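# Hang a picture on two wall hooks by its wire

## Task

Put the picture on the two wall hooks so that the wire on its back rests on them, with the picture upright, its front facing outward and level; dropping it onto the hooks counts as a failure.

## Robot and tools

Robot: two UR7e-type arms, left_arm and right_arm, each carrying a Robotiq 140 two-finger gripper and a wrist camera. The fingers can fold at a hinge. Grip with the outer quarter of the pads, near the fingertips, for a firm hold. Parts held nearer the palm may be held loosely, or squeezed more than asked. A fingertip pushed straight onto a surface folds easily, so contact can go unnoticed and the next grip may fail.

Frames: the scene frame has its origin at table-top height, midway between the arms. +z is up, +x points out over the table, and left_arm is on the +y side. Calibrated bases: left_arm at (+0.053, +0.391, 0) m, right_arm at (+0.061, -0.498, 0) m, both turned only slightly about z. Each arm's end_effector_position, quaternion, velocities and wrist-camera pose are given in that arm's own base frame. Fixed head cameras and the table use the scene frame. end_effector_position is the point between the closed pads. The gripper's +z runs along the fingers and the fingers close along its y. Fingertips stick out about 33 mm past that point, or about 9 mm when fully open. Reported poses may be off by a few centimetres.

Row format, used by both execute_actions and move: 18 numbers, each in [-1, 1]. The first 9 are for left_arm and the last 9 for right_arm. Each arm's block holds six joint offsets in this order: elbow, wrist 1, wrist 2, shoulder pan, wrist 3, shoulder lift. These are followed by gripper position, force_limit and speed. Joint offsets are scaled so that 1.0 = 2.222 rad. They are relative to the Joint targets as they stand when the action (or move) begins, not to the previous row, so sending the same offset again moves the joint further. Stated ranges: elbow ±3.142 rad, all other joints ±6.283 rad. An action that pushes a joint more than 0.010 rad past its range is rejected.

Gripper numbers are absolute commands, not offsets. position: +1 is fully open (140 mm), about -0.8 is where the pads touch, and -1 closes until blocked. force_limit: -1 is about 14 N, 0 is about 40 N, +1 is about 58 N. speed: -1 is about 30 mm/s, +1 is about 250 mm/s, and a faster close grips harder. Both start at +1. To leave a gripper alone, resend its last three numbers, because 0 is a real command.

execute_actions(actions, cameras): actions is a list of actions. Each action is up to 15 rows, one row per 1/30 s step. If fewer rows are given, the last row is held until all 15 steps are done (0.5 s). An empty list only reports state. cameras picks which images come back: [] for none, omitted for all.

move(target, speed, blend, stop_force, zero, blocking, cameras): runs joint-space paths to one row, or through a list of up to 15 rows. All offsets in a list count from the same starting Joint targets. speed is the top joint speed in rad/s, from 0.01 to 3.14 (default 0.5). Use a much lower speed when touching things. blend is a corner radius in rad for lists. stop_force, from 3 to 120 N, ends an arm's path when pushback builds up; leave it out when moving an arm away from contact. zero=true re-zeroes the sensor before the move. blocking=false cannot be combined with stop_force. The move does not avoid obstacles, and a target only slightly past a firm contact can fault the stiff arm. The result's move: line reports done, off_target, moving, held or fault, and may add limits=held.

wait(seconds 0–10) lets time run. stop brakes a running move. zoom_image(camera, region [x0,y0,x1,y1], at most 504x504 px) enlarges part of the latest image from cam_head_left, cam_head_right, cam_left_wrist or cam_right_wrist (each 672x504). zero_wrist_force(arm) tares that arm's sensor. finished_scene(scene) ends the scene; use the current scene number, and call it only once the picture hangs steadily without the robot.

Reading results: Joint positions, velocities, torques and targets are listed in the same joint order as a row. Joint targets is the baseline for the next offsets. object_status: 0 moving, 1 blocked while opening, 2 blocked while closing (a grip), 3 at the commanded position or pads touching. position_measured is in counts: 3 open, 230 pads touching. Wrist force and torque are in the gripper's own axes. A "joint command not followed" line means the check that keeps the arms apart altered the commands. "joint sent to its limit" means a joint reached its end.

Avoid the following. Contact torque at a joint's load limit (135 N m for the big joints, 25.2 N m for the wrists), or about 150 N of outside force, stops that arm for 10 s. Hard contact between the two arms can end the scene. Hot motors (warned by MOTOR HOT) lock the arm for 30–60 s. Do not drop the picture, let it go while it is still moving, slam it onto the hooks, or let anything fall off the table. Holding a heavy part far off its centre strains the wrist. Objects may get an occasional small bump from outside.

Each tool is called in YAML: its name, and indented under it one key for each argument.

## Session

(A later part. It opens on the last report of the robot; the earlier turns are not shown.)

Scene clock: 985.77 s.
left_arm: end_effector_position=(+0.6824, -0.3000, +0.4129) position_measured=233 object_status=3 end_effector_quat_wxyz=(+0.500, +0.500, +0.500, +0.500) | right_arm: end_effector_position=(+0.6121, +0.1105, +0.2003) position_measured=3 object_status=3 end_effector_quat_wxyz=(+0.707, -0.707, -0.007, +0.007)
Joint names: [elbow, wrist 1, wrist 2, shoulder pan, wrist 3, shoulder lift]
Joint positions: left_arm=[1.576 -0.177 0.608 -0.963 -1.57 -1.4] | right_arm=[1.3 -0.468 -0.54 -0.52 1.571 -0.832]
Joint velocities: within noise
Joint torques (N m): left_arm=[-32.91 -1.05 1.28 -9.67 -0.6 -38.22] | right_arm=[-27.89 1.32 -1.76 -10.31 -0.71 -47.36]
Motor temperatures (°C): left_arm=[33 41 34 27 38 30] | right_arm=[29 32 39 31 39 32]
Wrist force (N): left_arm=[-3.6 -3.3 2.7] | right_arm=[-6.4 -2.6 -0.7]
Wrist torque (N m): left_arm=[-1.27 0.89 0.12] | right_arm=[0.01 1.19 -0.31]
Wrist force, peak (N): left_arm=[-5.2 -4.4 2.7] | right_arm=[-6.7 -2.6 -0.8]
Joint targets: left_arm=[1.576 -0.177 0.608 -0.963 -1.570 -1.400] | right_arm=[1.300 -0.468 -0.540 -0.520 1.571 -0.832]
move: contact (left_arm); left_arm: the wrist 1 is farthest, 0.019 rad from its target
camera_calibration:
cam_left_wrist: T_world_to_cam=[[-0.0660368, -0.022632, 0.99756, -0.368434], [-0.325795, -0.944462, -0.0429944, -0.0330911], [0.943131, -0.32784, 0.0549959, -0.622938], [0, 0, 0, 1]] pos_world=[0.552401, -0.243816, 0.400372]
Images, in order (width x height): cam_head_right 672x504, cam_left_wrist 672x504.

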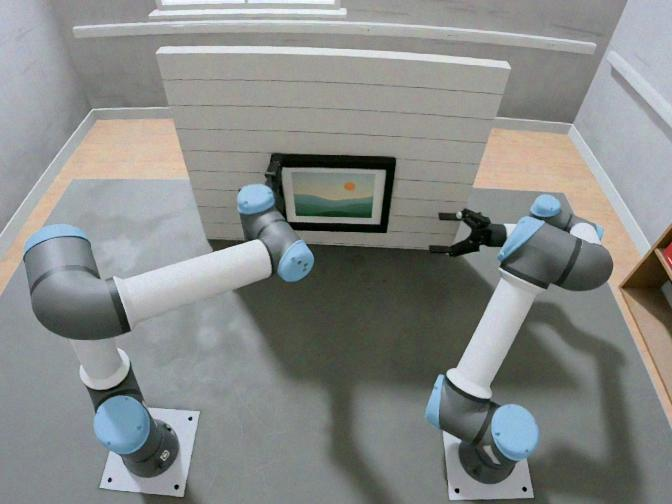

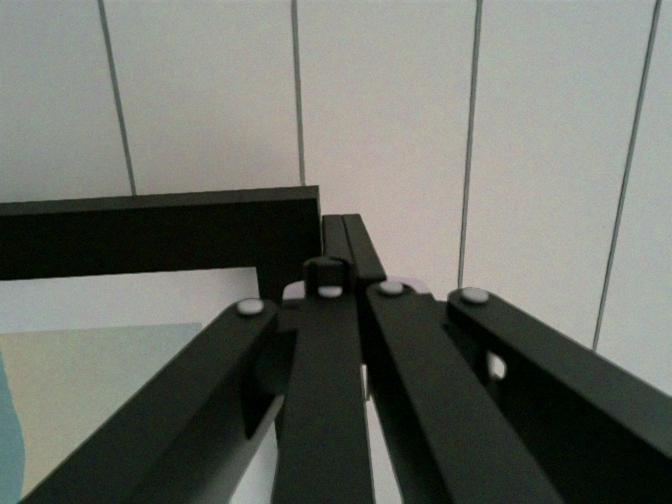

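move:
  target: [-0.0446,0.0509,0,0,0,-0.0062,-1,0.4,-1,0,0,0,0,0,0,1,1,1]
  speed: 0.1
  cameras: ["cam_left_wrist","cam_head_right"]

zoom_image:
  camera: "cam_head_right"
  region: [255, 135, 415, 255]

Scene clock: 993.57 s.
left_arm: end_effector_position=(+0.6821, -0.2996, +0.4580) position_measured=233 object_status=3 end_effector_quat_wxyz=(+0.500, +0.500, +0.500, +0.500) | right_arm: end_effector_position=(+0.6121, +0.1105, +0.2003) position_measured=3 object_status=3 end_effector_quat_wxyz=(+0.707, -0.707, -0.007, +0.007)
Joint names: [elbow, wrist 1, wrist 2, shoulder pan, wrist 3, shoulder lift]
Joint positions: left_arm=[1.477 -0.064 0.608 -0.963 -1.57 -1.414] | right_arm=[1.3 -0.468 -0.54 -0.52 1.571 -0.832]
Joint velocities: within noise
Joint torques (N m): left_arm=[-7.34 -2.81 1.28 -9.74 -0.6 -27.79] | right_arm=[-27.19 1.5 -2.12 -9.22 -0.66 -47.25]
Motor temperatures (°C): left_arm=[33 41 34 27 38 30] | right_arm=[29 32 39 31 39 32]
Wrist force (N): left_arm=[-4.9 -4.2 2.5] | right_arm=[-6.3 -2.6 -0.9]
Wrist torque (N m): left_arm=[-1.12 0.85 0.14] | right_arm=[0.01 1.17 -0.30]
Wrist force, peak (N): left_arm=[-5.0 -4.6 2.7] | right_arm=[-6.5 -2.7 -0.8]
Joint targets: left_arm=[1.477 -0.064 0.608 -0.963 -1.570 -1.414] | right_arm=[1.300 -0.468 -0.540 -0.520 1.571 -0.832]
move: done
camera_calibration:
cam_left_wrist: T_world_to_cam=[[-0.0660974, -0.0225028, 0.997559, -0.41327], [-0.325797, -0.944466, -0.0428921, -0.0309223], [0.943126, -0.327837, 0.0550954, -0.62504], [0, 0, 0, 1]] pos_world=[0.552102, -0.243416, 0.445372]
Images, in order (width x height): cam_head_right 672x504, cam_left_wrist 672x504.

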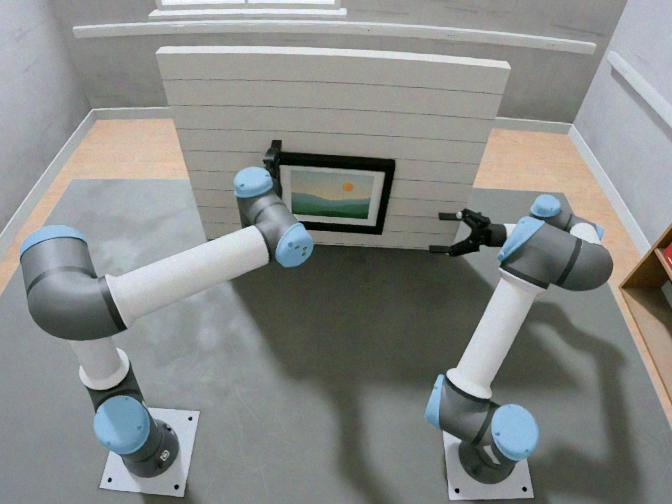

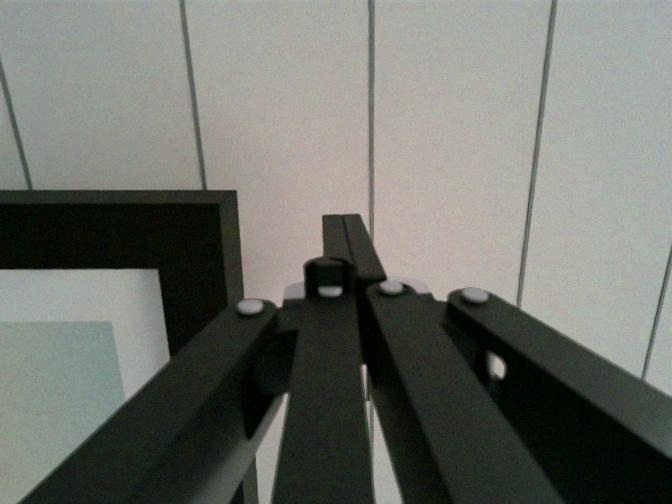

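Scaled by 3.150.

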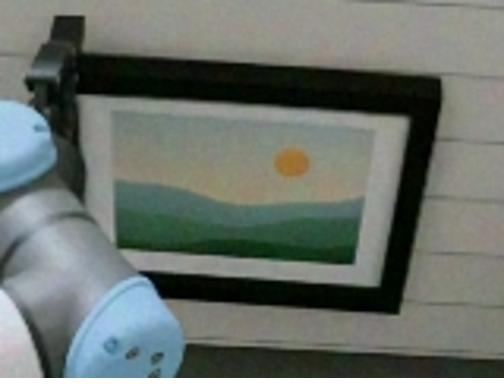

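move:
  target: [0,0,0,0,0,0,-1,0.4,-1,0,0,0,0,-1,0,-1,1,0]
  speed: 1.2
  cameras: []

move:
  target: [0,0,0,0,0,0,-1,0.4,-1,-0.0236,0.0886,0.1361,0.0684,-0.414,-0.065,-1,1,0]
  speed: 0.3
  cameras: ["cam_head_left","cam_right_wrist","cam_head_right","cam_left_wrist"]

zoom_image:
  camera: "cam_head_right"
  region: [300, 120, 500, 270]

Scene clock: 1061.10 s.
left_arm: end_effector_position=(+0.6821, -0.2996, +0.4577) position_measured=233 object_status=3 end_effector_quat_wxyz=(+0.500, +0.500, +0.500, +0.500) | right_arm: end_effector_position=(+0.6121, +0.1105, +0.2003) position_measured=233 object_status=3 end_effector_quat_wxyz=(-0.320, +0.307, +0.637, +0.630)
Joint names: [elbow, wrist 1, wrist 2, shoulder pan, wrist 3, shoulder lift]
Joint positions: left_arm=[1.477 -0.064 0.608 -0.963 -1.57 -1.414] | right_arm=[1.3 -0.468 -0.54 -0.52 -0.651 -0.832]
Joint velocities: within noise
Joint torques (N m): left_arm=[-20.89 -0.79 1.11 -9.17 -0.62 -26.47] | right_arm=[-27.8 1.62 -2.05 -10.85 -1.63 -47.24]
Motor temperatures (°C): left_arm=[33 41 34 27 38 30] | right_arm=[29 31 39 31 39 32]
Wrist force (N): left_arm=[-5.1 -4.2 2.2] | right_arm=[-2.1 -0.9 0.1]
Wrist torque (N m): left_arm=[-1.12 0.89 0.13] | right_arm=[-0.14 0.34 0.01]
Wrist force, peak (N): left_arm=[-5.3 -4.6 2.6] | right_arm=[-6.5 -2.7 -0.9]
Joint targets: left_arm=[1.477 -0.064 0.608 -0.963 -1.570 -1.414] | right_arm=[1.300 -0.468 -0.540 -0.520 -0.651 -0.832]
move: done
No camera images: "cameras" was empty.

Scene clock: 1064.60 s.
left_arm: end_effector_position=(+0.6821, -0.2996, +0.4577) position_measured=233 object_status=3 end_effector_quat_wxyz=(+0.500, +0.500, +0.500, +0.500) | right_arm: end_effector_position=(+0.6629, +0.2114, +0.3103) position_measured=233 object_status=3 end_effector_quat_wxyz=(+0.046, +0.046, +0.706, +0.706)
Joint names: [elbow, wrist 1, wrist 2, shoulder pan, wrist 3, shoulder lift]
Joint positions: left_arm=[1.477 -0.064 0.608 -0.963 -1.57 -1.414] | right_arm=[1.247 -0.271 -0.238 -0.368 -1.571 -0.977]
Joint velocities: within noise
Joint torques (N m): left_arm=[-27.82 -1.39 1.27 -9.2 -0.7 -26.91] | right_arm=[-14.79 -2.45 -2.7 -12.97 -1.11 -41.69]
Motor temperatures (°C): left_arm=[33 41 34 27 38 30] | right_arm=[29 31 39 31 39 32]
Wrist force (N): left_arm=[-4.8 -4.2 2.7] | right_arm=[-1.9 0.1 1.1]
Wrist torque (N m): left_arm=[-1.14 0.83 0.13] | right_arm=[0.03 0.25 0.11]
Wrist force, peak (N): left_arm=[-5.3 -4.5 2.3] | right_arm=[-2.5 -1.4 -0.9]
Joint targets: left_arm=[1.477 -0.064 0.608 -0.963 -1.570 -1.414] | right_arm=[1.247 -0.271 -0.238 -0.368 -1.571 -0.977]
move: done
camera_calibration:
cam_left_wrist: T_world_to_cam=[[-0.0658814, -0.022792, 0.997567, -0.413264], [-0.325798, -0.944457, -0.0430949, -0.0308371], [0.943141, -0.327845, 0.0547965, -0.624905], [0, 0, 0, 1]] pos_world=[0.552101, -0.243415, 0.445172]
cam_right_wrist: T_world_to_cam=[[0.0293007, -0.0209779, 0.99935, -0.315046], [0.902956, -0.428267, -0.0354645, -0.486887], [0.428733, 0.903409, 0.00639363, -0.334796], [0, 0, 0, 1]] pos_world=[0.592406, 0.0873307, 0.299715]

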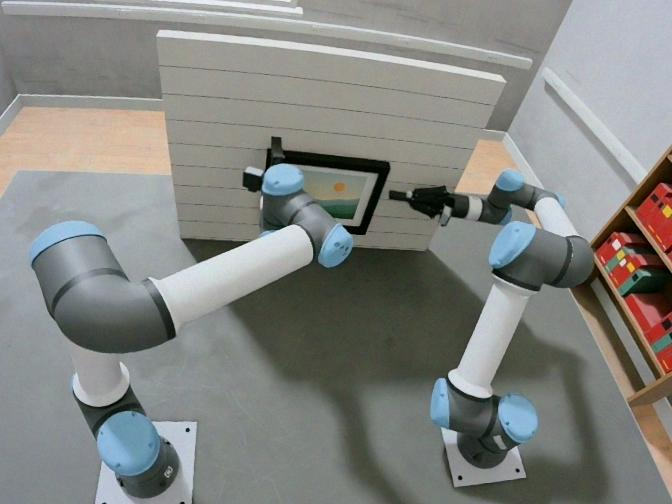

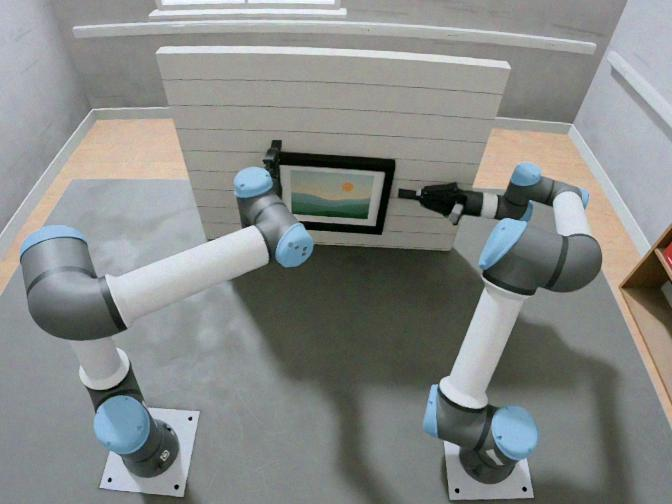

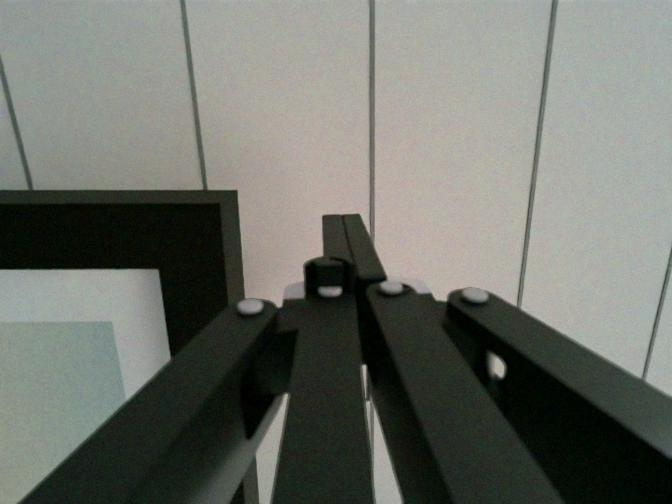

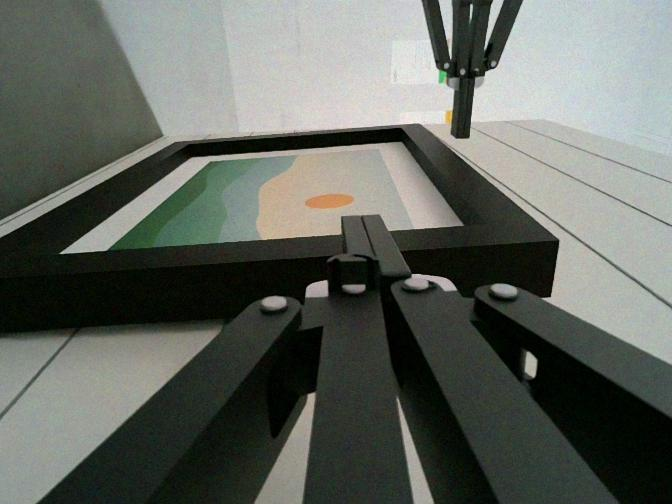

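Scaled by 2.520.

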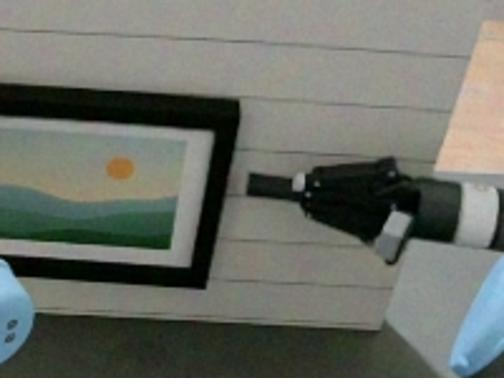

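move:
  target: [0,0,0,0,0,0,-1,0.4,-1,0.0103,-0.0039,0.0275,0.0275,0,-0.0064,-1,1,0]
  speed: 0.012
  stop_force: 3
  cameras: ["cam_right_wrist","cam_left_wrist"]

Scene clock: 1077.10 s.
left_arm: end_effector_position=(+0.6821, -0.2996, +0.4577) position_measured=233 object_status=3 end_effector_quat_wxyz=(+0.500, +0.500, +0.500, +0.500) | right_arm: end_effector_position=(+0.6627, +0.2373, +0.3102) position_measured=233 object_status=3 end_effector_quat_wxyz=(+0.046, +0.046, +0.706, +0.706)
Joint names: [elbow, wrist 1, wrist 2, shoulder pan, wrist 3, shoulder lift]
Joint positions: left_arm=[1.477 -0.064 0.608 -0.963 -1.57 -1.414] | right_arm=[1.262 -0.276 -0.198 -0.328 -1.571 -0.986]
Joint velocities: within noise
Joint torques (N m): left_arm=[-33.75 -2.42 1.22 -8.83 -0.57 -28.39] | right_arm=[-32.8 3.56 -2.84 -10.73 -0.81 -41.64]
Motor temperatures (°C): left_arm=[33 41 34 27 38 30] | right_arm=[29 31 39 31 39 32]
Wrist force (N): left_arm=[-5.0 -4.3 2.3] | right_arm=[-2.2 -0.7 -1.1]
Wrist torque (N m): left_arm=[-1.16 0.87 0.12] | right_arm=[0.06 0.23 0.12]
Wrist force, peak (N): left_arm=[-5.4 -4.2 2.5] | right_arm=[-2.2 -0.2 -2.1]
Joint targets: left_arm=[1.477 -0.064 0.608 -0.963 -1.570 -1.414] | right_arm=[1.262 -0.276 -0.198 -0.328 -1.571 -0.986]
move: contact (right_arm); right_arm: the shoulder pan is farthest, 0.021 rad from its target
camera_calibration:
cam_left_wrist: T_world_to_cam=[[-0.0658814, -0.022792, 0.997567, -0.413264], [-0.325798, -0.944457, -0.0430949, -0.0308371], [0.943141, -0.327845, 0.0547965, -0.624905], [0, 0, 0, 1]] pos_world=[0.552101, -0.243415, 0.445172]
cam_right_wrist: T_world_to_cam=[[0.0291658, -0.0210335, 0.999353, -0.314309], [0.902864, -0.428468, -0.0353678, -0.475479], [0.428935, 0.903312, 0.00649379, -0.358204], [0, 0, 0, 1]] pos_world=[0.592106, 0.113231, 0.299615]
Images, in order (width x height): cam_left_wrist 672x504, cam_right_wrist 672x504.

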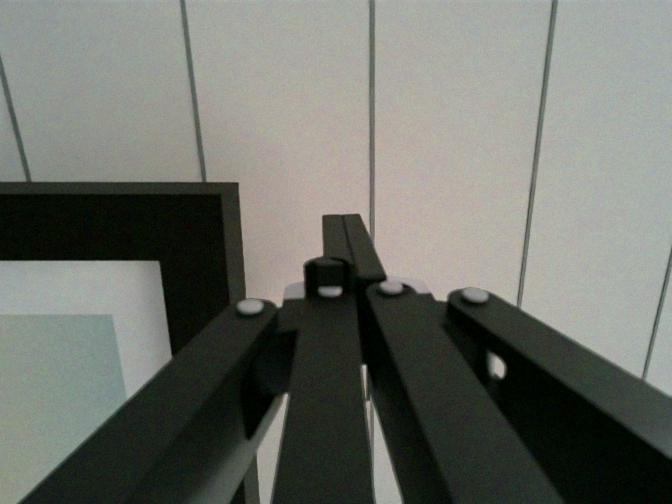

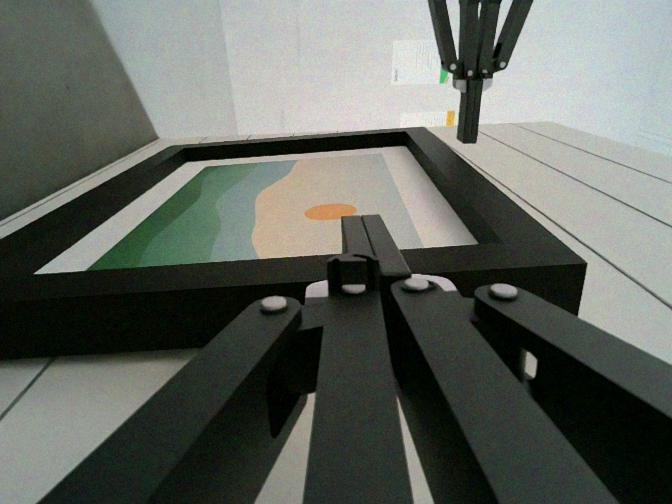

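move:
  target: [0,0,0,0,0,0,-1,0.4,-1,-0.0067,0.0025,-0.018,-0.018,0,0.0042,-1,1,0]
  speed: 0.05
  cameras: ["cam_left_wrist","cam_head_right"]

zoom_image:
  camera: "cam_left_wrist"
  region: [0, 100, 400, 300]

zoom_image:
  camera: "cam_head_right"
  region: [255, 135, 415, 255]

Scene clock: 1086.60 s.
left_arm: end_effector_position=(+0.6821, -0.2996, +0.4577) position_measured=233 object_status=3 end_effector_quat_wxyz=(+0.500, +0.500, +0.500, +0.500) | right_arm: end_effector_position=(+0.6629, +0.2108, +0.3101) position_measured=233 object_status=3 end_effector_quat_wxyz=(+0.046, +0.046, +0.706, +0.706) end_effector_velocity=(+0.001, +0.002, +0.000) end_effector_angular_velocity=(+0.000, -0.001, -0.001)
Joint names: [elbow, wrist 1, wrist 2, shoulder pan, wrist 3, shoulder lift]
Joint positions: left_arm=[1.477 -0.064 0.608 -0.963 -1.57 -1.414] | right_arm=[1.247 -0.271 -0.239 -0.369 -1.571 -0.976]
Joint velocities: left_arm=[within noise] | right_arm=[-0.001 -0.001 0.005 0.003 0 0]
Joint torques (N m): left_arm=[-32.62 -2.37 1.3 -9.31 -0.64 -29.13] | right_arm=[-20.71 2.53 2.34 12.3 -0.64 -50.7]
Motor temperatures (°C): left_arm=[33 41 34 27 38 30] | right_arm=[29 31 39 31 39 32]
Wrist force (N): left_arm=[-4.7 -4.1 2.7] | right_arm=[-2.1 0.4 1.0]
Wrist torque (N m): left_arm=[-1.12 0.81 0.13] | right_arm=[0.06 0.28 0.11]
Wrist force, peak (N): left_arm=[-5.3 -4.5 2.2] | right_arm=[-2.4 -0.2 -1.0]
Joint targets: left_arm=[1.477 -0.064 0.608 -0.963 -1.570 -1.414] | right_arm=[1.247 -0.271 -0.238 -0.368 -1.571 -0.977]
move: done
camera_calibration:
cam_left_wrist: T_world_to_cam=[[-0.0658814, -0.022792, 0.997567, -0.413264], [-0.325798, -0.944457, -0.0430949, -0.0308371], [0.943141, -0.327845, 0.0547965, -0.624905], [0, 0, 0, 1]] pos_world=[0.552101, -0.243415, 0.445172]
Images, in order (width x height): cam_head_right 672x504, cam_left_wrist 672x504.

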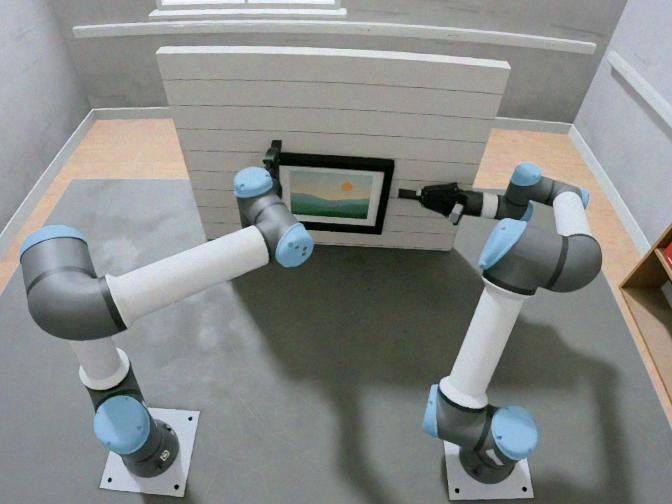

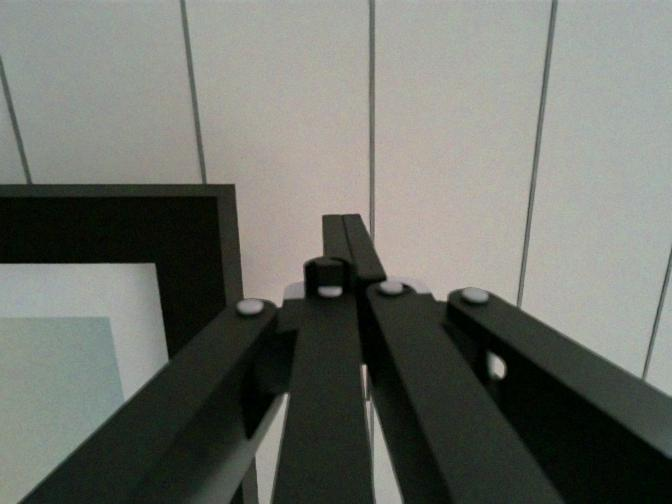

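Scaled by 1.260.

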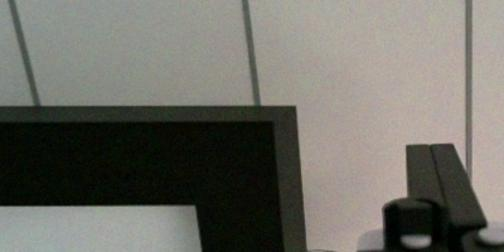

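Scaled by 3.150.

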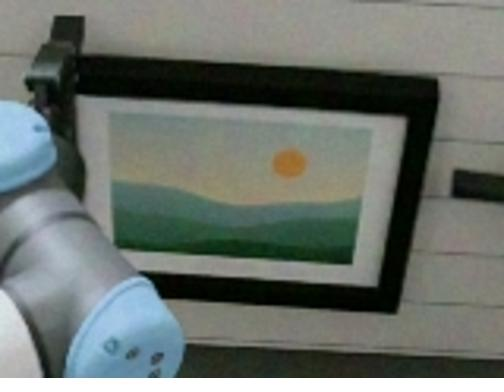

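move:
  target: [0,0,0,0,0,0,-1,0.4,-1,0.0120,-0.0045,0.0315,0.0315,0,-0.0074,-1,1,0]
  speed: 0.02
  stop_force: 5.5
  cameras: ["cam_left_wrist","cam_right_wrist"]

move:
  target: [0,0,0,0,0,0,-1,0.4,-1,-0.0067,0.0025,-0.018,-0.018,0,0.0042,-1,1,0]
  speed: 0.05
  cameras: ["cam_left_wrist","cam_head_right"]

zoom_image:
  camera: "cam_head_right"
  region: [255, 135, 415, 255]

Scene clock: 1099.60 s.
left_arm: end_effector_position=(+0.6821, -0.2996, +0.4577) position_measured=233 object_status=3 end_effector_quat_wxyz=(+0.500, +0.500, +0.500, +0.500) | right_arm: end_effector_position=(+0.6617, +0.2545, +0.3102) position_measured=233 object_status=3 end_effector_quat_wxyz=(+0.046, +0.046, +0.706, +0.706)
Joint names: [elbow, wrist 1, wrist 2, shoulder pan, wrist 3, shoulder lift]
Joint positions: left_arm=[1.477 -0.064 0.608 -0.963 -1.57 -1.414] | right_arm=[1.272 -0.28 -0.172 -0.302 -1.571 -0.992]
Joint velocities: within noise
Joint torques (N m): left_arm=[-30.79 -2.26 1.16 -8.95 -0.66 -31.51] | right_arm=[-32.12 3.34 -2.6 -11.3 -0.71 -40.78]
Motor temperatures (°C): left_arm=[33 41 34 27 38 30] | right_arm=[29 31 39 31 39 32]
Wrist force (N): left_arm=[-4.9 -4.5 2.4] | right_arm=[-2.0 1.2 -2.7]
Wrist torque (N m): left_arm=[-1.20 0.85 0.13] | right_arm=[0.04 0.19 0.10]
Wrist force, peak (N): left_arm=[-5.3 -4.6 2.4] | right_arm=[-2.4 1.0 -4.9]
Joint targets: left_arm=[1.477 -0.064 0.608 -0.963 -1.570 -1.414] | right_arm=[1.272 -0.280 -0.172 -0.302 -1.571 -0.992]
move: contact (right_arm)
camera_calibration:
cam_left_wrist: T_world_to_cam=[[-0.0658814, -0.022792, 0.997567, -0.413264], [-0.325798, -0.944457, -0.0430949, -0.0308371], [0.943141, -0.327845, 0.0547965, -0.624905], [0, 0, 0, 1]] pos_world=[0.552101, -0.243415, 0.445172]
cam_right_wrist: T_world_to_cam=[[0.0293463, -0.0211189, 0.999346, -0.314012], [0.902859, -0.428463, -0.0355674, -0.467192], [0.428934, 0.903312, 0.00649355, -0.373445], [0, 0, 0, 1]] pos_world=[0.591206, 0.130531, 0.299615]
Images, in order (width x height): cam_left_wrist 672x504, cam_right_wrist 672x504.

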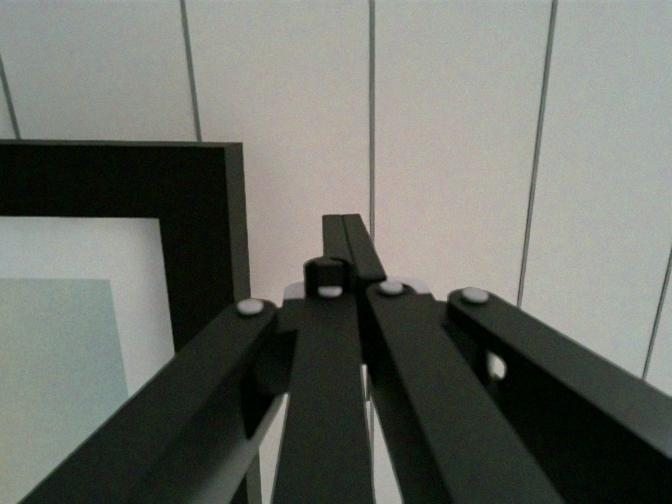

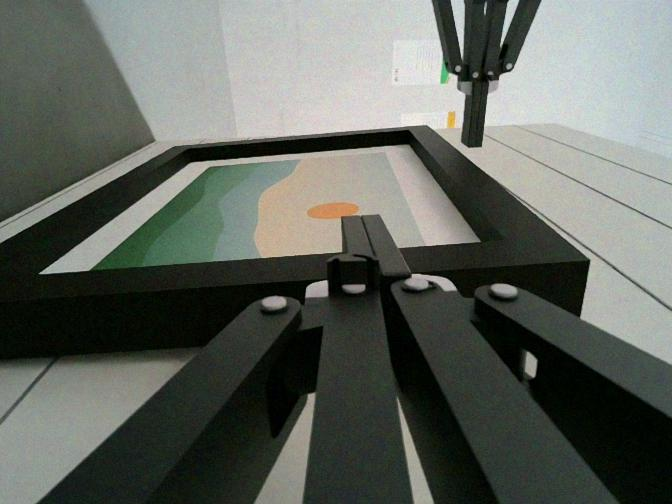

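Scene clock: 1100.67 s.
left_arm: end_effector_position=(+0.6821, -0.2996, +0.4577) position_measured=233 object_status=3 end_effector_quat_wxyz=(+0.500, +0.500, +0.500, +0.500) | right_arm: end_effector_position=(+0.6628, +0.2282, +0.3101) position_measured=233 object_status=3 end_effector_quat_wxyz=(+0.046, +0.046, +0.706, +0.706) end_effector_velocity=(+0.001, +0.002, +0.000) end_effector_angular_velocity=(+0.000, +0.000, -0.002)
Joint names: [elbow, wrist 1, wrist 2, shoulder pan, wrist 3, shoulder lift]
Joint positions: left_arm=[1.477 -0.064 0.608 -0.963 -1.57 -1.414] | right_arm=[1.257 -0.275 -0.212 -0.342 -1.571 -0.983]
Joint velocities: left_arm=[within noise] | right_arm=[0 -0.001 0.005 0.003 0 0]
Joint torques (N m): left_arm=[-30.15 -2.05 1.39 -9.12 -0.7 -31.09] | right_arm=[-20.88 2.57 2.47 13.23 -0.77 -51.03]
Motor temperatures (°C): left_arm=[33 41 34 27 38 30] | right_arm=[29 31 39 31 39 32]
Wrist force (N): left_arm=[-5.1 -4.0 2.5] | right_arm=[-2.0 0.3 1.0]
Wrist torque (N m): left_arm=[-1.11 0.88 0.14] | right_arm=[0.05 0.26 0.11]
Wrist force, peak (N): left_arm=[-5.2 -4.7 2.5] | right_arm=[-2.3 1.1 -2.4]
Joint targets: left_arm=[1.477 -0.064 0.608 -0.963 -1.570 -1.414] | right_arm=[1.258 -0.275 -0.212 -0.342 -1.571 -0.983]
move: done
camera_calibration:
cam_left_wrist: T_world_to_cam=[[-0.0658814, -0.022792, 0.997567, -0.413264], [-0.325798, -0.944457, -0.0430949, -0.0308371], [0.943141, -0.327845, 0.0547965, -0.624905], [0, 0, 0, 1]] pos_world=[0.552101, -0.243415, 0.445172]
Images, in order (width x height): cam_head_right 672x504, cam_left_wrist 672x504.

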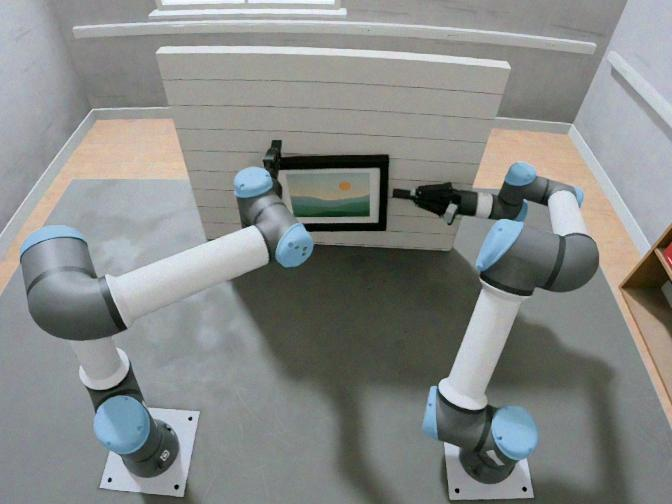

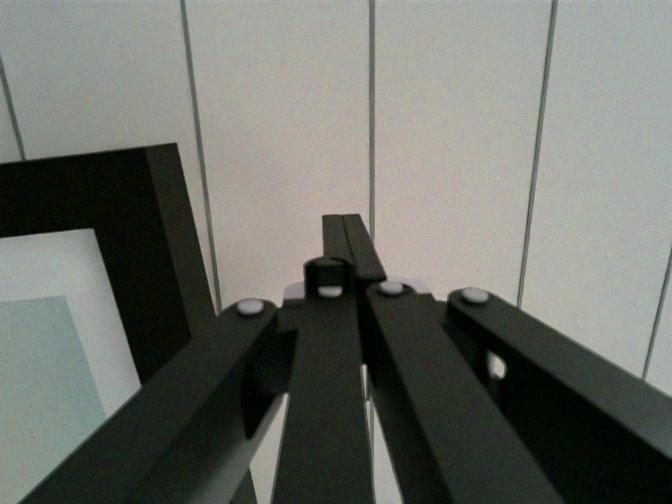

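Scaled by 3.150.

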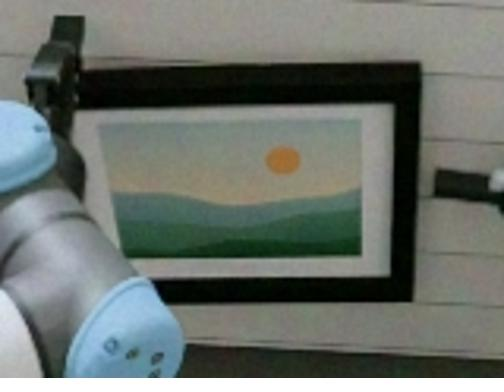

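move:
  target:
    - [0.0615,-0.0051,0.0584,0.0585,0,-0.0559,-1,0.4,-1,0,0,0,0,0,0,-1,1,0]
    - [0.1855,-0.1666,0.0584,0.0585,0,-0.0185,-1,0.4,-1,0,0,0,0,0,0,-1,1,0]
  speed: 0.25
  cameras: ["cam_left_wrist","cam_right_wrist","cam_head_right"]

Scene clock: 1119.67 s.
left_arm: end_effector_position=(+0.6821, -0.2096, +0.3196) position_measured=233 object_status=3 end_effector_quat_wxyz=(+0.499, +0.500, +0.500, +0.500) | right_arm: end_effector_position=(+0.6628, +0.2284, +0.3101) position_measured=233 object_status=3 end_effector_quat_wxyz=(+0.046, +0.046, +0.706, +0.706)
Joint names: [elbow, wrist 1, wrist 2, shoulder pan, wrist 3, shoulder lift]
Joint positions: left_arm=[1.89 -0.434 0.737 -0.833 -1.57 -1.455] | right_arm=[1.258 -0.275 -0.212 -0.342 -1.571 -0.983]
Joint velocities: within noise
Joint torques (N m): left_arm=[-28.15 -2.59 1.32 11.13 -0.81 -35.51] | right_arm=[-18.42 -1.26 1.59 13.35 -0.66 -53.23]
Motor temperatures (°C): left_arm=[33 41 34 27 38 30] | right_arm=[29 31 39 31 39 32]
Wrist force (N): left_arm=[-4.7 -4.2 2.3] | right_arm=[-2.1 0.4 1.2]
Wrist torque (N m): left_arm=[-1.19 0.84 0.14] | right_arm=[0.07 0.29 0.11]
Wrist force, peak (N): left_arm=[-7.5 -4.6 2.1] | right_arm=[-2.1 0.2 1.3]
Joint targets: left_arm=[1.890 -0.434 0.737 -0.833 -1.570 -1.455] | right_arm=[1.258 -0.275 -0.212 -0.342 -1.571 -0.983]
move: done
camera_calibration:
cam_left_wrist: T_world_to_cam=[[-0.0651323, -0.0236979, 0.997595, -0.274213], [-0.325686, -0.944468, -0.0436997, 0.0482506], [0.943232, -0.327749, 0.0537973, -0.587601], [0, 0, 0, 1]] pos_world=[0.552099, -0.153513, 0.307274]
cam_right_wrist: T_world_to_cam=[[0.0293463, -0.0211189, 0.999346, -0.314493], [0.902859, -0.428463, -0.0355674, -0.479281], [0.428934, 0.903312, 0.00649355, -0.350296], [0, 0, 0, 1]] pos_world=[0.592206, 0.104431, 0.299515]
Images, in order (width x height): cam_head_right 672x504, cam_left_wrist 672x504, cam_right_wrist 672x504.

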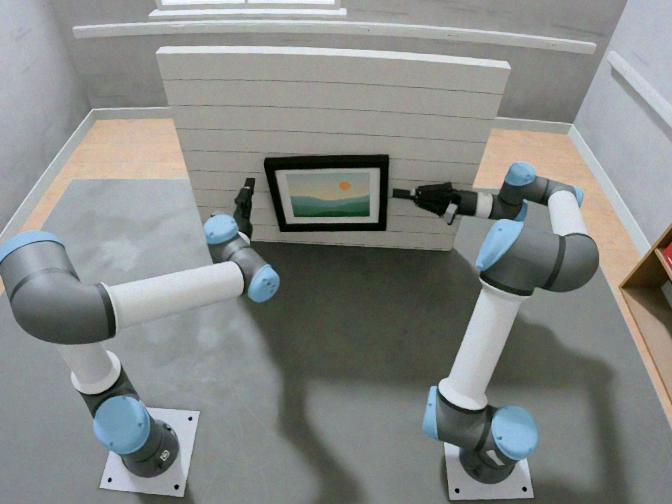

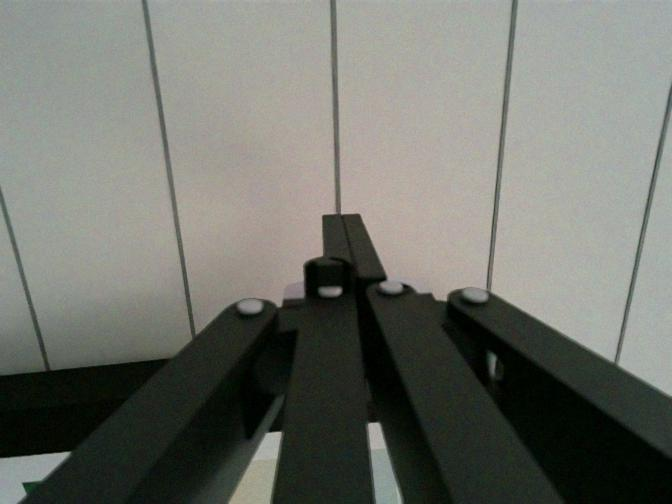

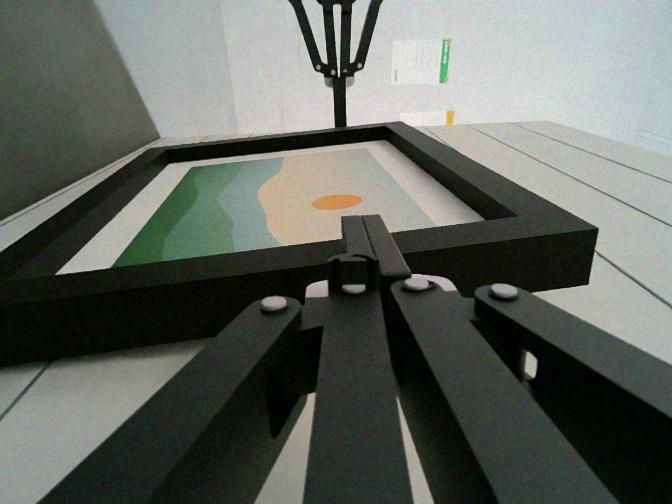

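move:
  target: [-0.0225,0.0032,-0.0248,-0.0248,0,0.0193,-1,0.4,-1,0,0,0,0,0,0,-1,1,0]
  speed: 0.01
  stop_force: 1.6
  cameras: ["cam_left_wrist","cam_right_wrist","cam_head_right"]

zoom_image:
  camera: "cam_head_right"
  region: [255, 135, 415, 255]

stop_force must be a number from 3 to 120 (N); nothing of the call was run

Scaled by 3.150.

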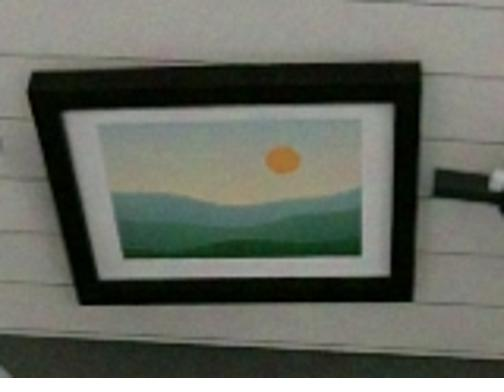

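move:
  target: [-0.0225,0.0032,-0.0248,-0.0248,0,0.0193,-1,0.4,-1,0,0,0,0,0,0,-1,1,0]
  speed: 0.01
  stop_force: 3
  cameras: ["cam_left_wrist","cam_head_right"]

zoom_image:
  camera: "cam_head_right"
  region: [255, 135, 415, 255]

Scene clock: 1139.27 s.
left_arm: end_effector_position=(+0.6821, -0.2448, +0.3198) position_measured=233 object_status=3 end_effector_quat_wxyz=(+0.500, +0.500, +0.500, +0.500) | right_arm: end_effector_position=(+0.6628, +0.2284, +0.3101) position_measured=233 object_status=3 end_effector_quat_wxyz=(+0.046, +0.046, +0.706, +0.706)
Joint names: [elbow, wrist 1, wrist 2, shoulder pan, wrist 3, shoulder lift]
Joint positions: left_arm=[1.839 -0.427 0.682 -0.888 -1.57 -1.412] | right_arm=[1.258 -0.275 -0.212 -0.342 -1.571 -0.983]
Joint velocities: within noise
Joint torques (N m): left_arm=[-17.11 -0.95 1.65 9.43 -0.8 -36.43] | right_arm=[-30.35 0.67 0.21 10.07 -0.8 -50.5]
Motor temperatures (°C): left_arm=[33 41 34 27 38 30] | right_arm=[29 31 39 31 39 32]
Wrist force (N): left_arm=[-4.6 -4.1 2.5] | right_arm=[-2.1 0.3 1.2]
Wrist torque (N m): left_arm=[-1.16 0.82 0.13] | right_arm=[0.07 0.28 0.11]
Wrist force, peak (N): left_arm=[-4.8 -4.6 2.6] | right_arm=[-2.2 0.3 1.4]
Joint targets: left_arm=[1.840 -0.427 0.682 -0.888 -1.570 -1.412] | right_arm=[1.258 -0.275 -0.212 -0.342 -1.571 -0.983]
move: done
camera_calibration:
cam_left_wrist: T_world_to_cam=[[-0.0653801, -0.0235001, 0.997584, -0.274967], [-0.325679, -0.944475, -0.0435935, 0.0150662], [0.943217, -0.327742, 0.0540964, -0.599194], [0, 0, 0, 1]] pos_world=[0.552099, -0.188613, 0.307373]
Images, in order (width x height): cam_head_right 672x504, cam_left_wrist 672x504.

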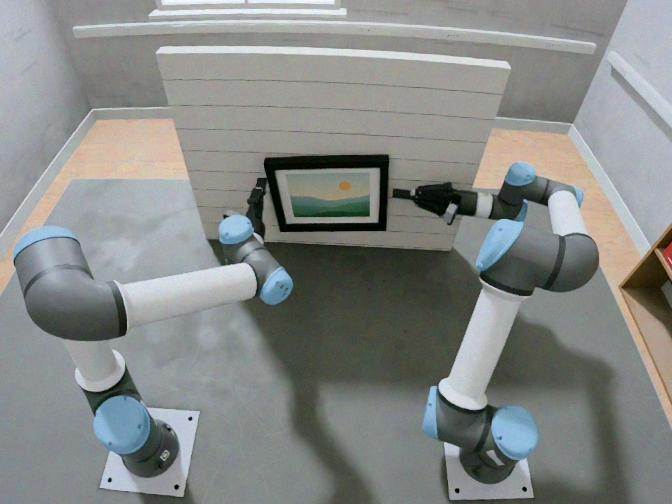

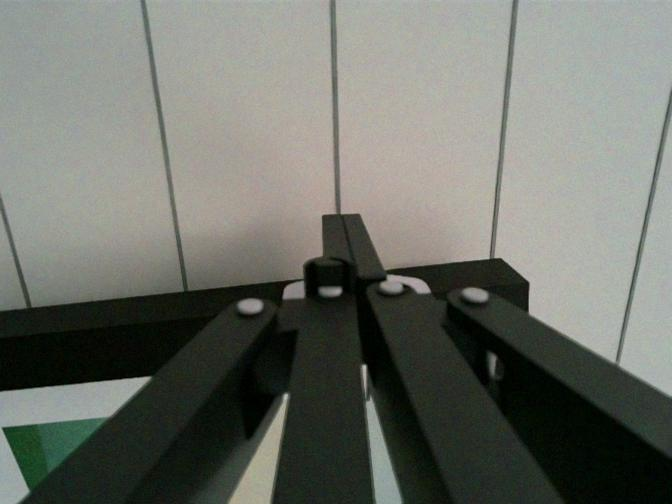

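Scaled by 3.150.

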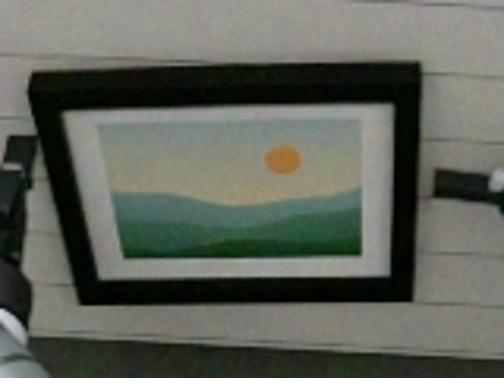

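move:
  target: [-0.0135,0.0019,-0.0137,-0.0137,0,0.0114,-1,0.4,-1,0,0,0,0,0,0,-1,1,0]
  speed: 0.01
  stop_force: 4
  cameras: ["cam_left_wrist","cam_head_right"]

zoom_image:
  camera: "cam_head_right"
  region: [255, 135, 415, 255]

Scene clock: 1151.07 s.
left_arm: end_effector_position=(+0.6818, -0.2581, +0.3197) position_measured=233 object_status=3 end_effector_quat_wxyz=(+0.500, +0.500, +0.500, +0.500) | right_arm: end_effector_position=(+0.6628, +0.2284, +0.3101) position_measured=233 object_status=3 end_effector_quat_wxyz=(+0.046, +0.046, +0.706, +0.706)
Joint names: [elbow, wrist 1, wrist 2, shoulder pan, wrist 3, shoulder lift]
Joint positions: left_arm=[1.82 -0.424 0.662 -0.908 -1.57 -1.395] | right_arm=[1.258 -0.275 -0.212 -0.342 -1.571 -0.983]
Joint velocities: within noise
Joint torques (N m): left_arm=[-10.32 -2.98 2.44 9.59 -0.8 -38.37] | right_arm=[-31.85 2.02 -0.77 10.26 -1.04 -49.15]
Motor temperatures (°C): left_arm=[33 41 34 27 38 30] | right_arm=[29 31 39 31 39 32]
Wrist force (N): left_arm=[-2.1 -4.7 2.3] | right_arm=[-2.0 0.1 1.0]
Wrist torque (N m): left_arm=[-1.12 0.92 0.13] | right_arm=[0.04 0.27 0.11]
Wrist force, peak (N): left_arm=[-4.8 -4.6 2.7] | right_arm=[-2.1 0.4 1.3]
Joint targets: left_arm=[1.820 -0.424 0.662 -0.908 -1.570 -1.395] | right_arm=[1.258 -0.275 -0.212 -0.342 -1.571 -0.983]
move: contact (left_arm)
camera_calibration:
cam_left_wrist: T_world_to_cam=[[-0.0655024, -0.0232529, 0.997581, -0.275089], [-0.325593, -0.944514, -0.0433947, 0.0021582], [0.943239, -0.327648, 0.054297, -0.603258], [0, 0, 0, 1]] pos_world=[0.5517, -0.202014, 0.307273]
Images, in order (width x height): cam_head_right 672x504, cam_left_wrist 672x504.

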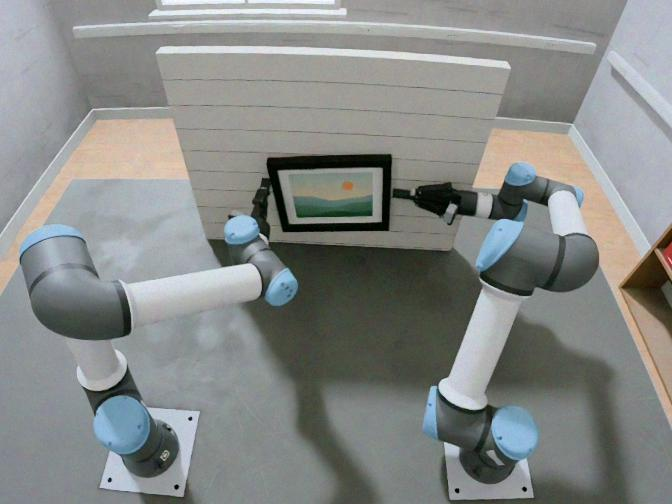

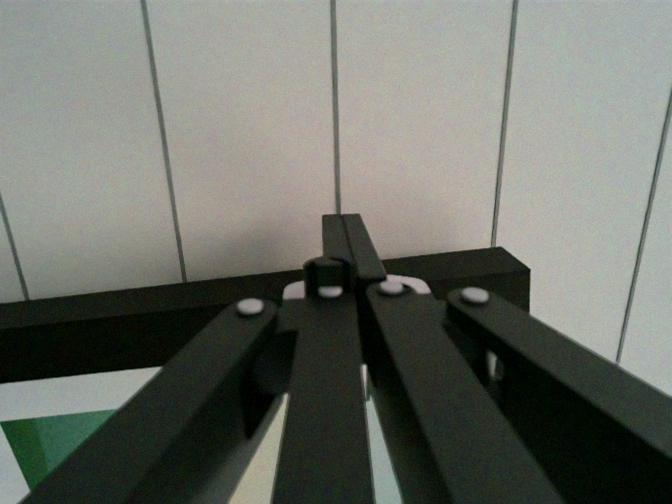

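Scaled by 3.150.

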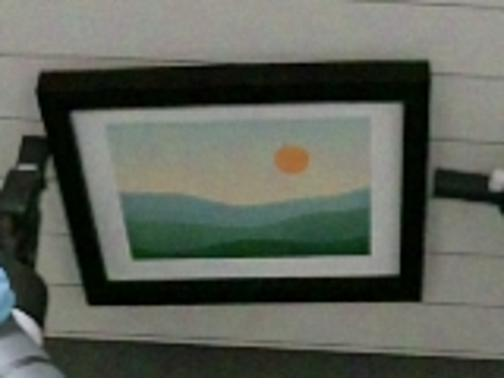

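move:
  target: [-0.0071,0.0010,-0.0072,-0.0072,0,0.006,-1,0.4,-1,0,0,0,0,0,0,-1,1,0]
  speed: 0.01
  stop_force: 5
  cameras: ["cam_left_wrist","cam_head_right"]

zoom_image:
  camera: "cam_head_right"
  region: [255, 135, 415, 255]

Scene clock: 1158.20 s.
left_arm: end_effector_position=(+0.6812, -0.2689, +0.3196) position_measured=233 object_status=3 end_effector_quat_wxyz=(+0.500, +0.500, +0.500, +0.500) | right_arm: end_effector_position=(+0.6628, +0.2284, +0.3101) position_measured=233 object_status=3 end_effector_quat_wxyz=(+0.046, +0.046, +0.706, +0.706)
Joint names: [elbow, wrist 1, wrist 2, shoulder pan, wrist 3, shoulder lift]
Joint positions: left_arm=[1.804 -0.422 0.646 -0.924 -1.57 -1.382] | right_arm=[1.258 -0.275 -0.212 -0.342 -1.571 -0.983]
Joint velocities: within noise
Joint torques (N m): left_arm=[-15.72 -1 4.32 3.1 -0.75 -35.91] | right_arm=[-30.28 3.29 -1.54 8.35 -0.89 -48.38]
Motor temperatures (°C): left_arm=[33 41 34 27 38 30] | right_arm=[29 31 39 31 39 32]
Wrist force (N): left_arm=[2.5 -2.4 2.6] | right_arm=[-2.1 0.5 1.1]
Wrist torque (N m): left_arm=[-1.19 1.08 0.08] | right_arm=[0.09 0.28 0.11]
Wrist force, peak (N): left_arm=[-1.9 -5.2 2.4] | right_arm=[-2.2 0.4 1.0]
Joint targets: left_arm=[1.804 -0.422 0.646 -0.924 -1.570 -1.382] | right_arm=[1.258 -0.275 -0.212 -0.342 -1.571 -0.983]
move: done
camera_calibration:
cam_left_wrist: T_world_to_cam=[[-0.0657524, -0.0230531, 0.99757, -0.275093], [-0.325675, -0.94449, -0.0432926, -0.00812885], [0.943193, -0.32773, 0.0545947, -0.606277], [0, 0, 0, 1]] pos_world=[0.5511, -0.212715, 0.307172]
Images, in order (width x height): cam_head_right 672x504, cam_left_wrist 672x504.

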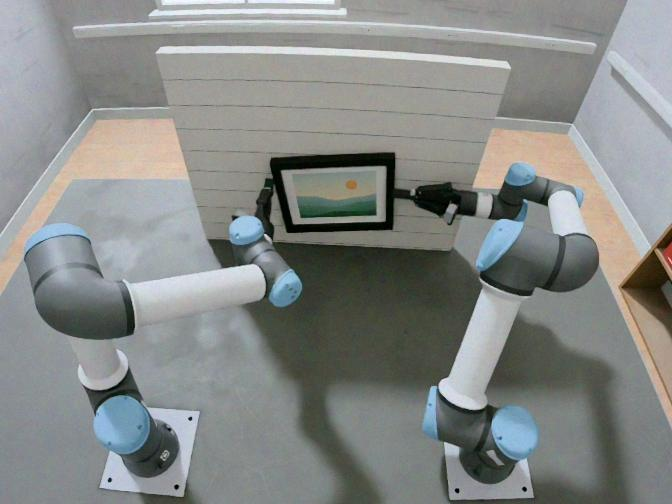

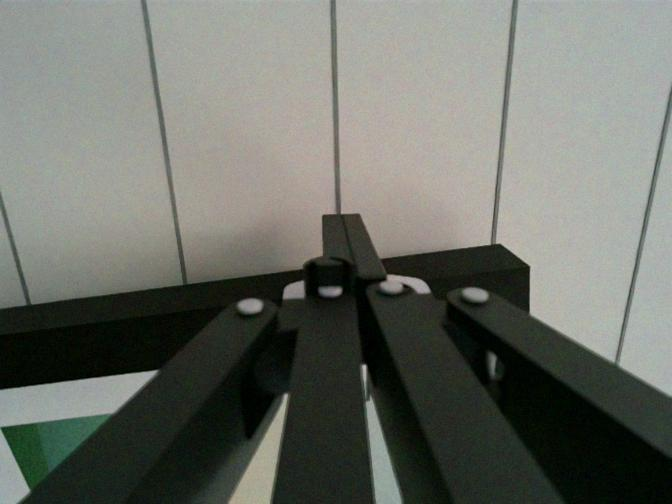

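Scaled by 3.150.

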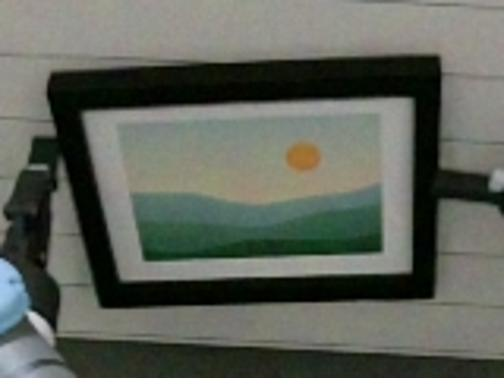

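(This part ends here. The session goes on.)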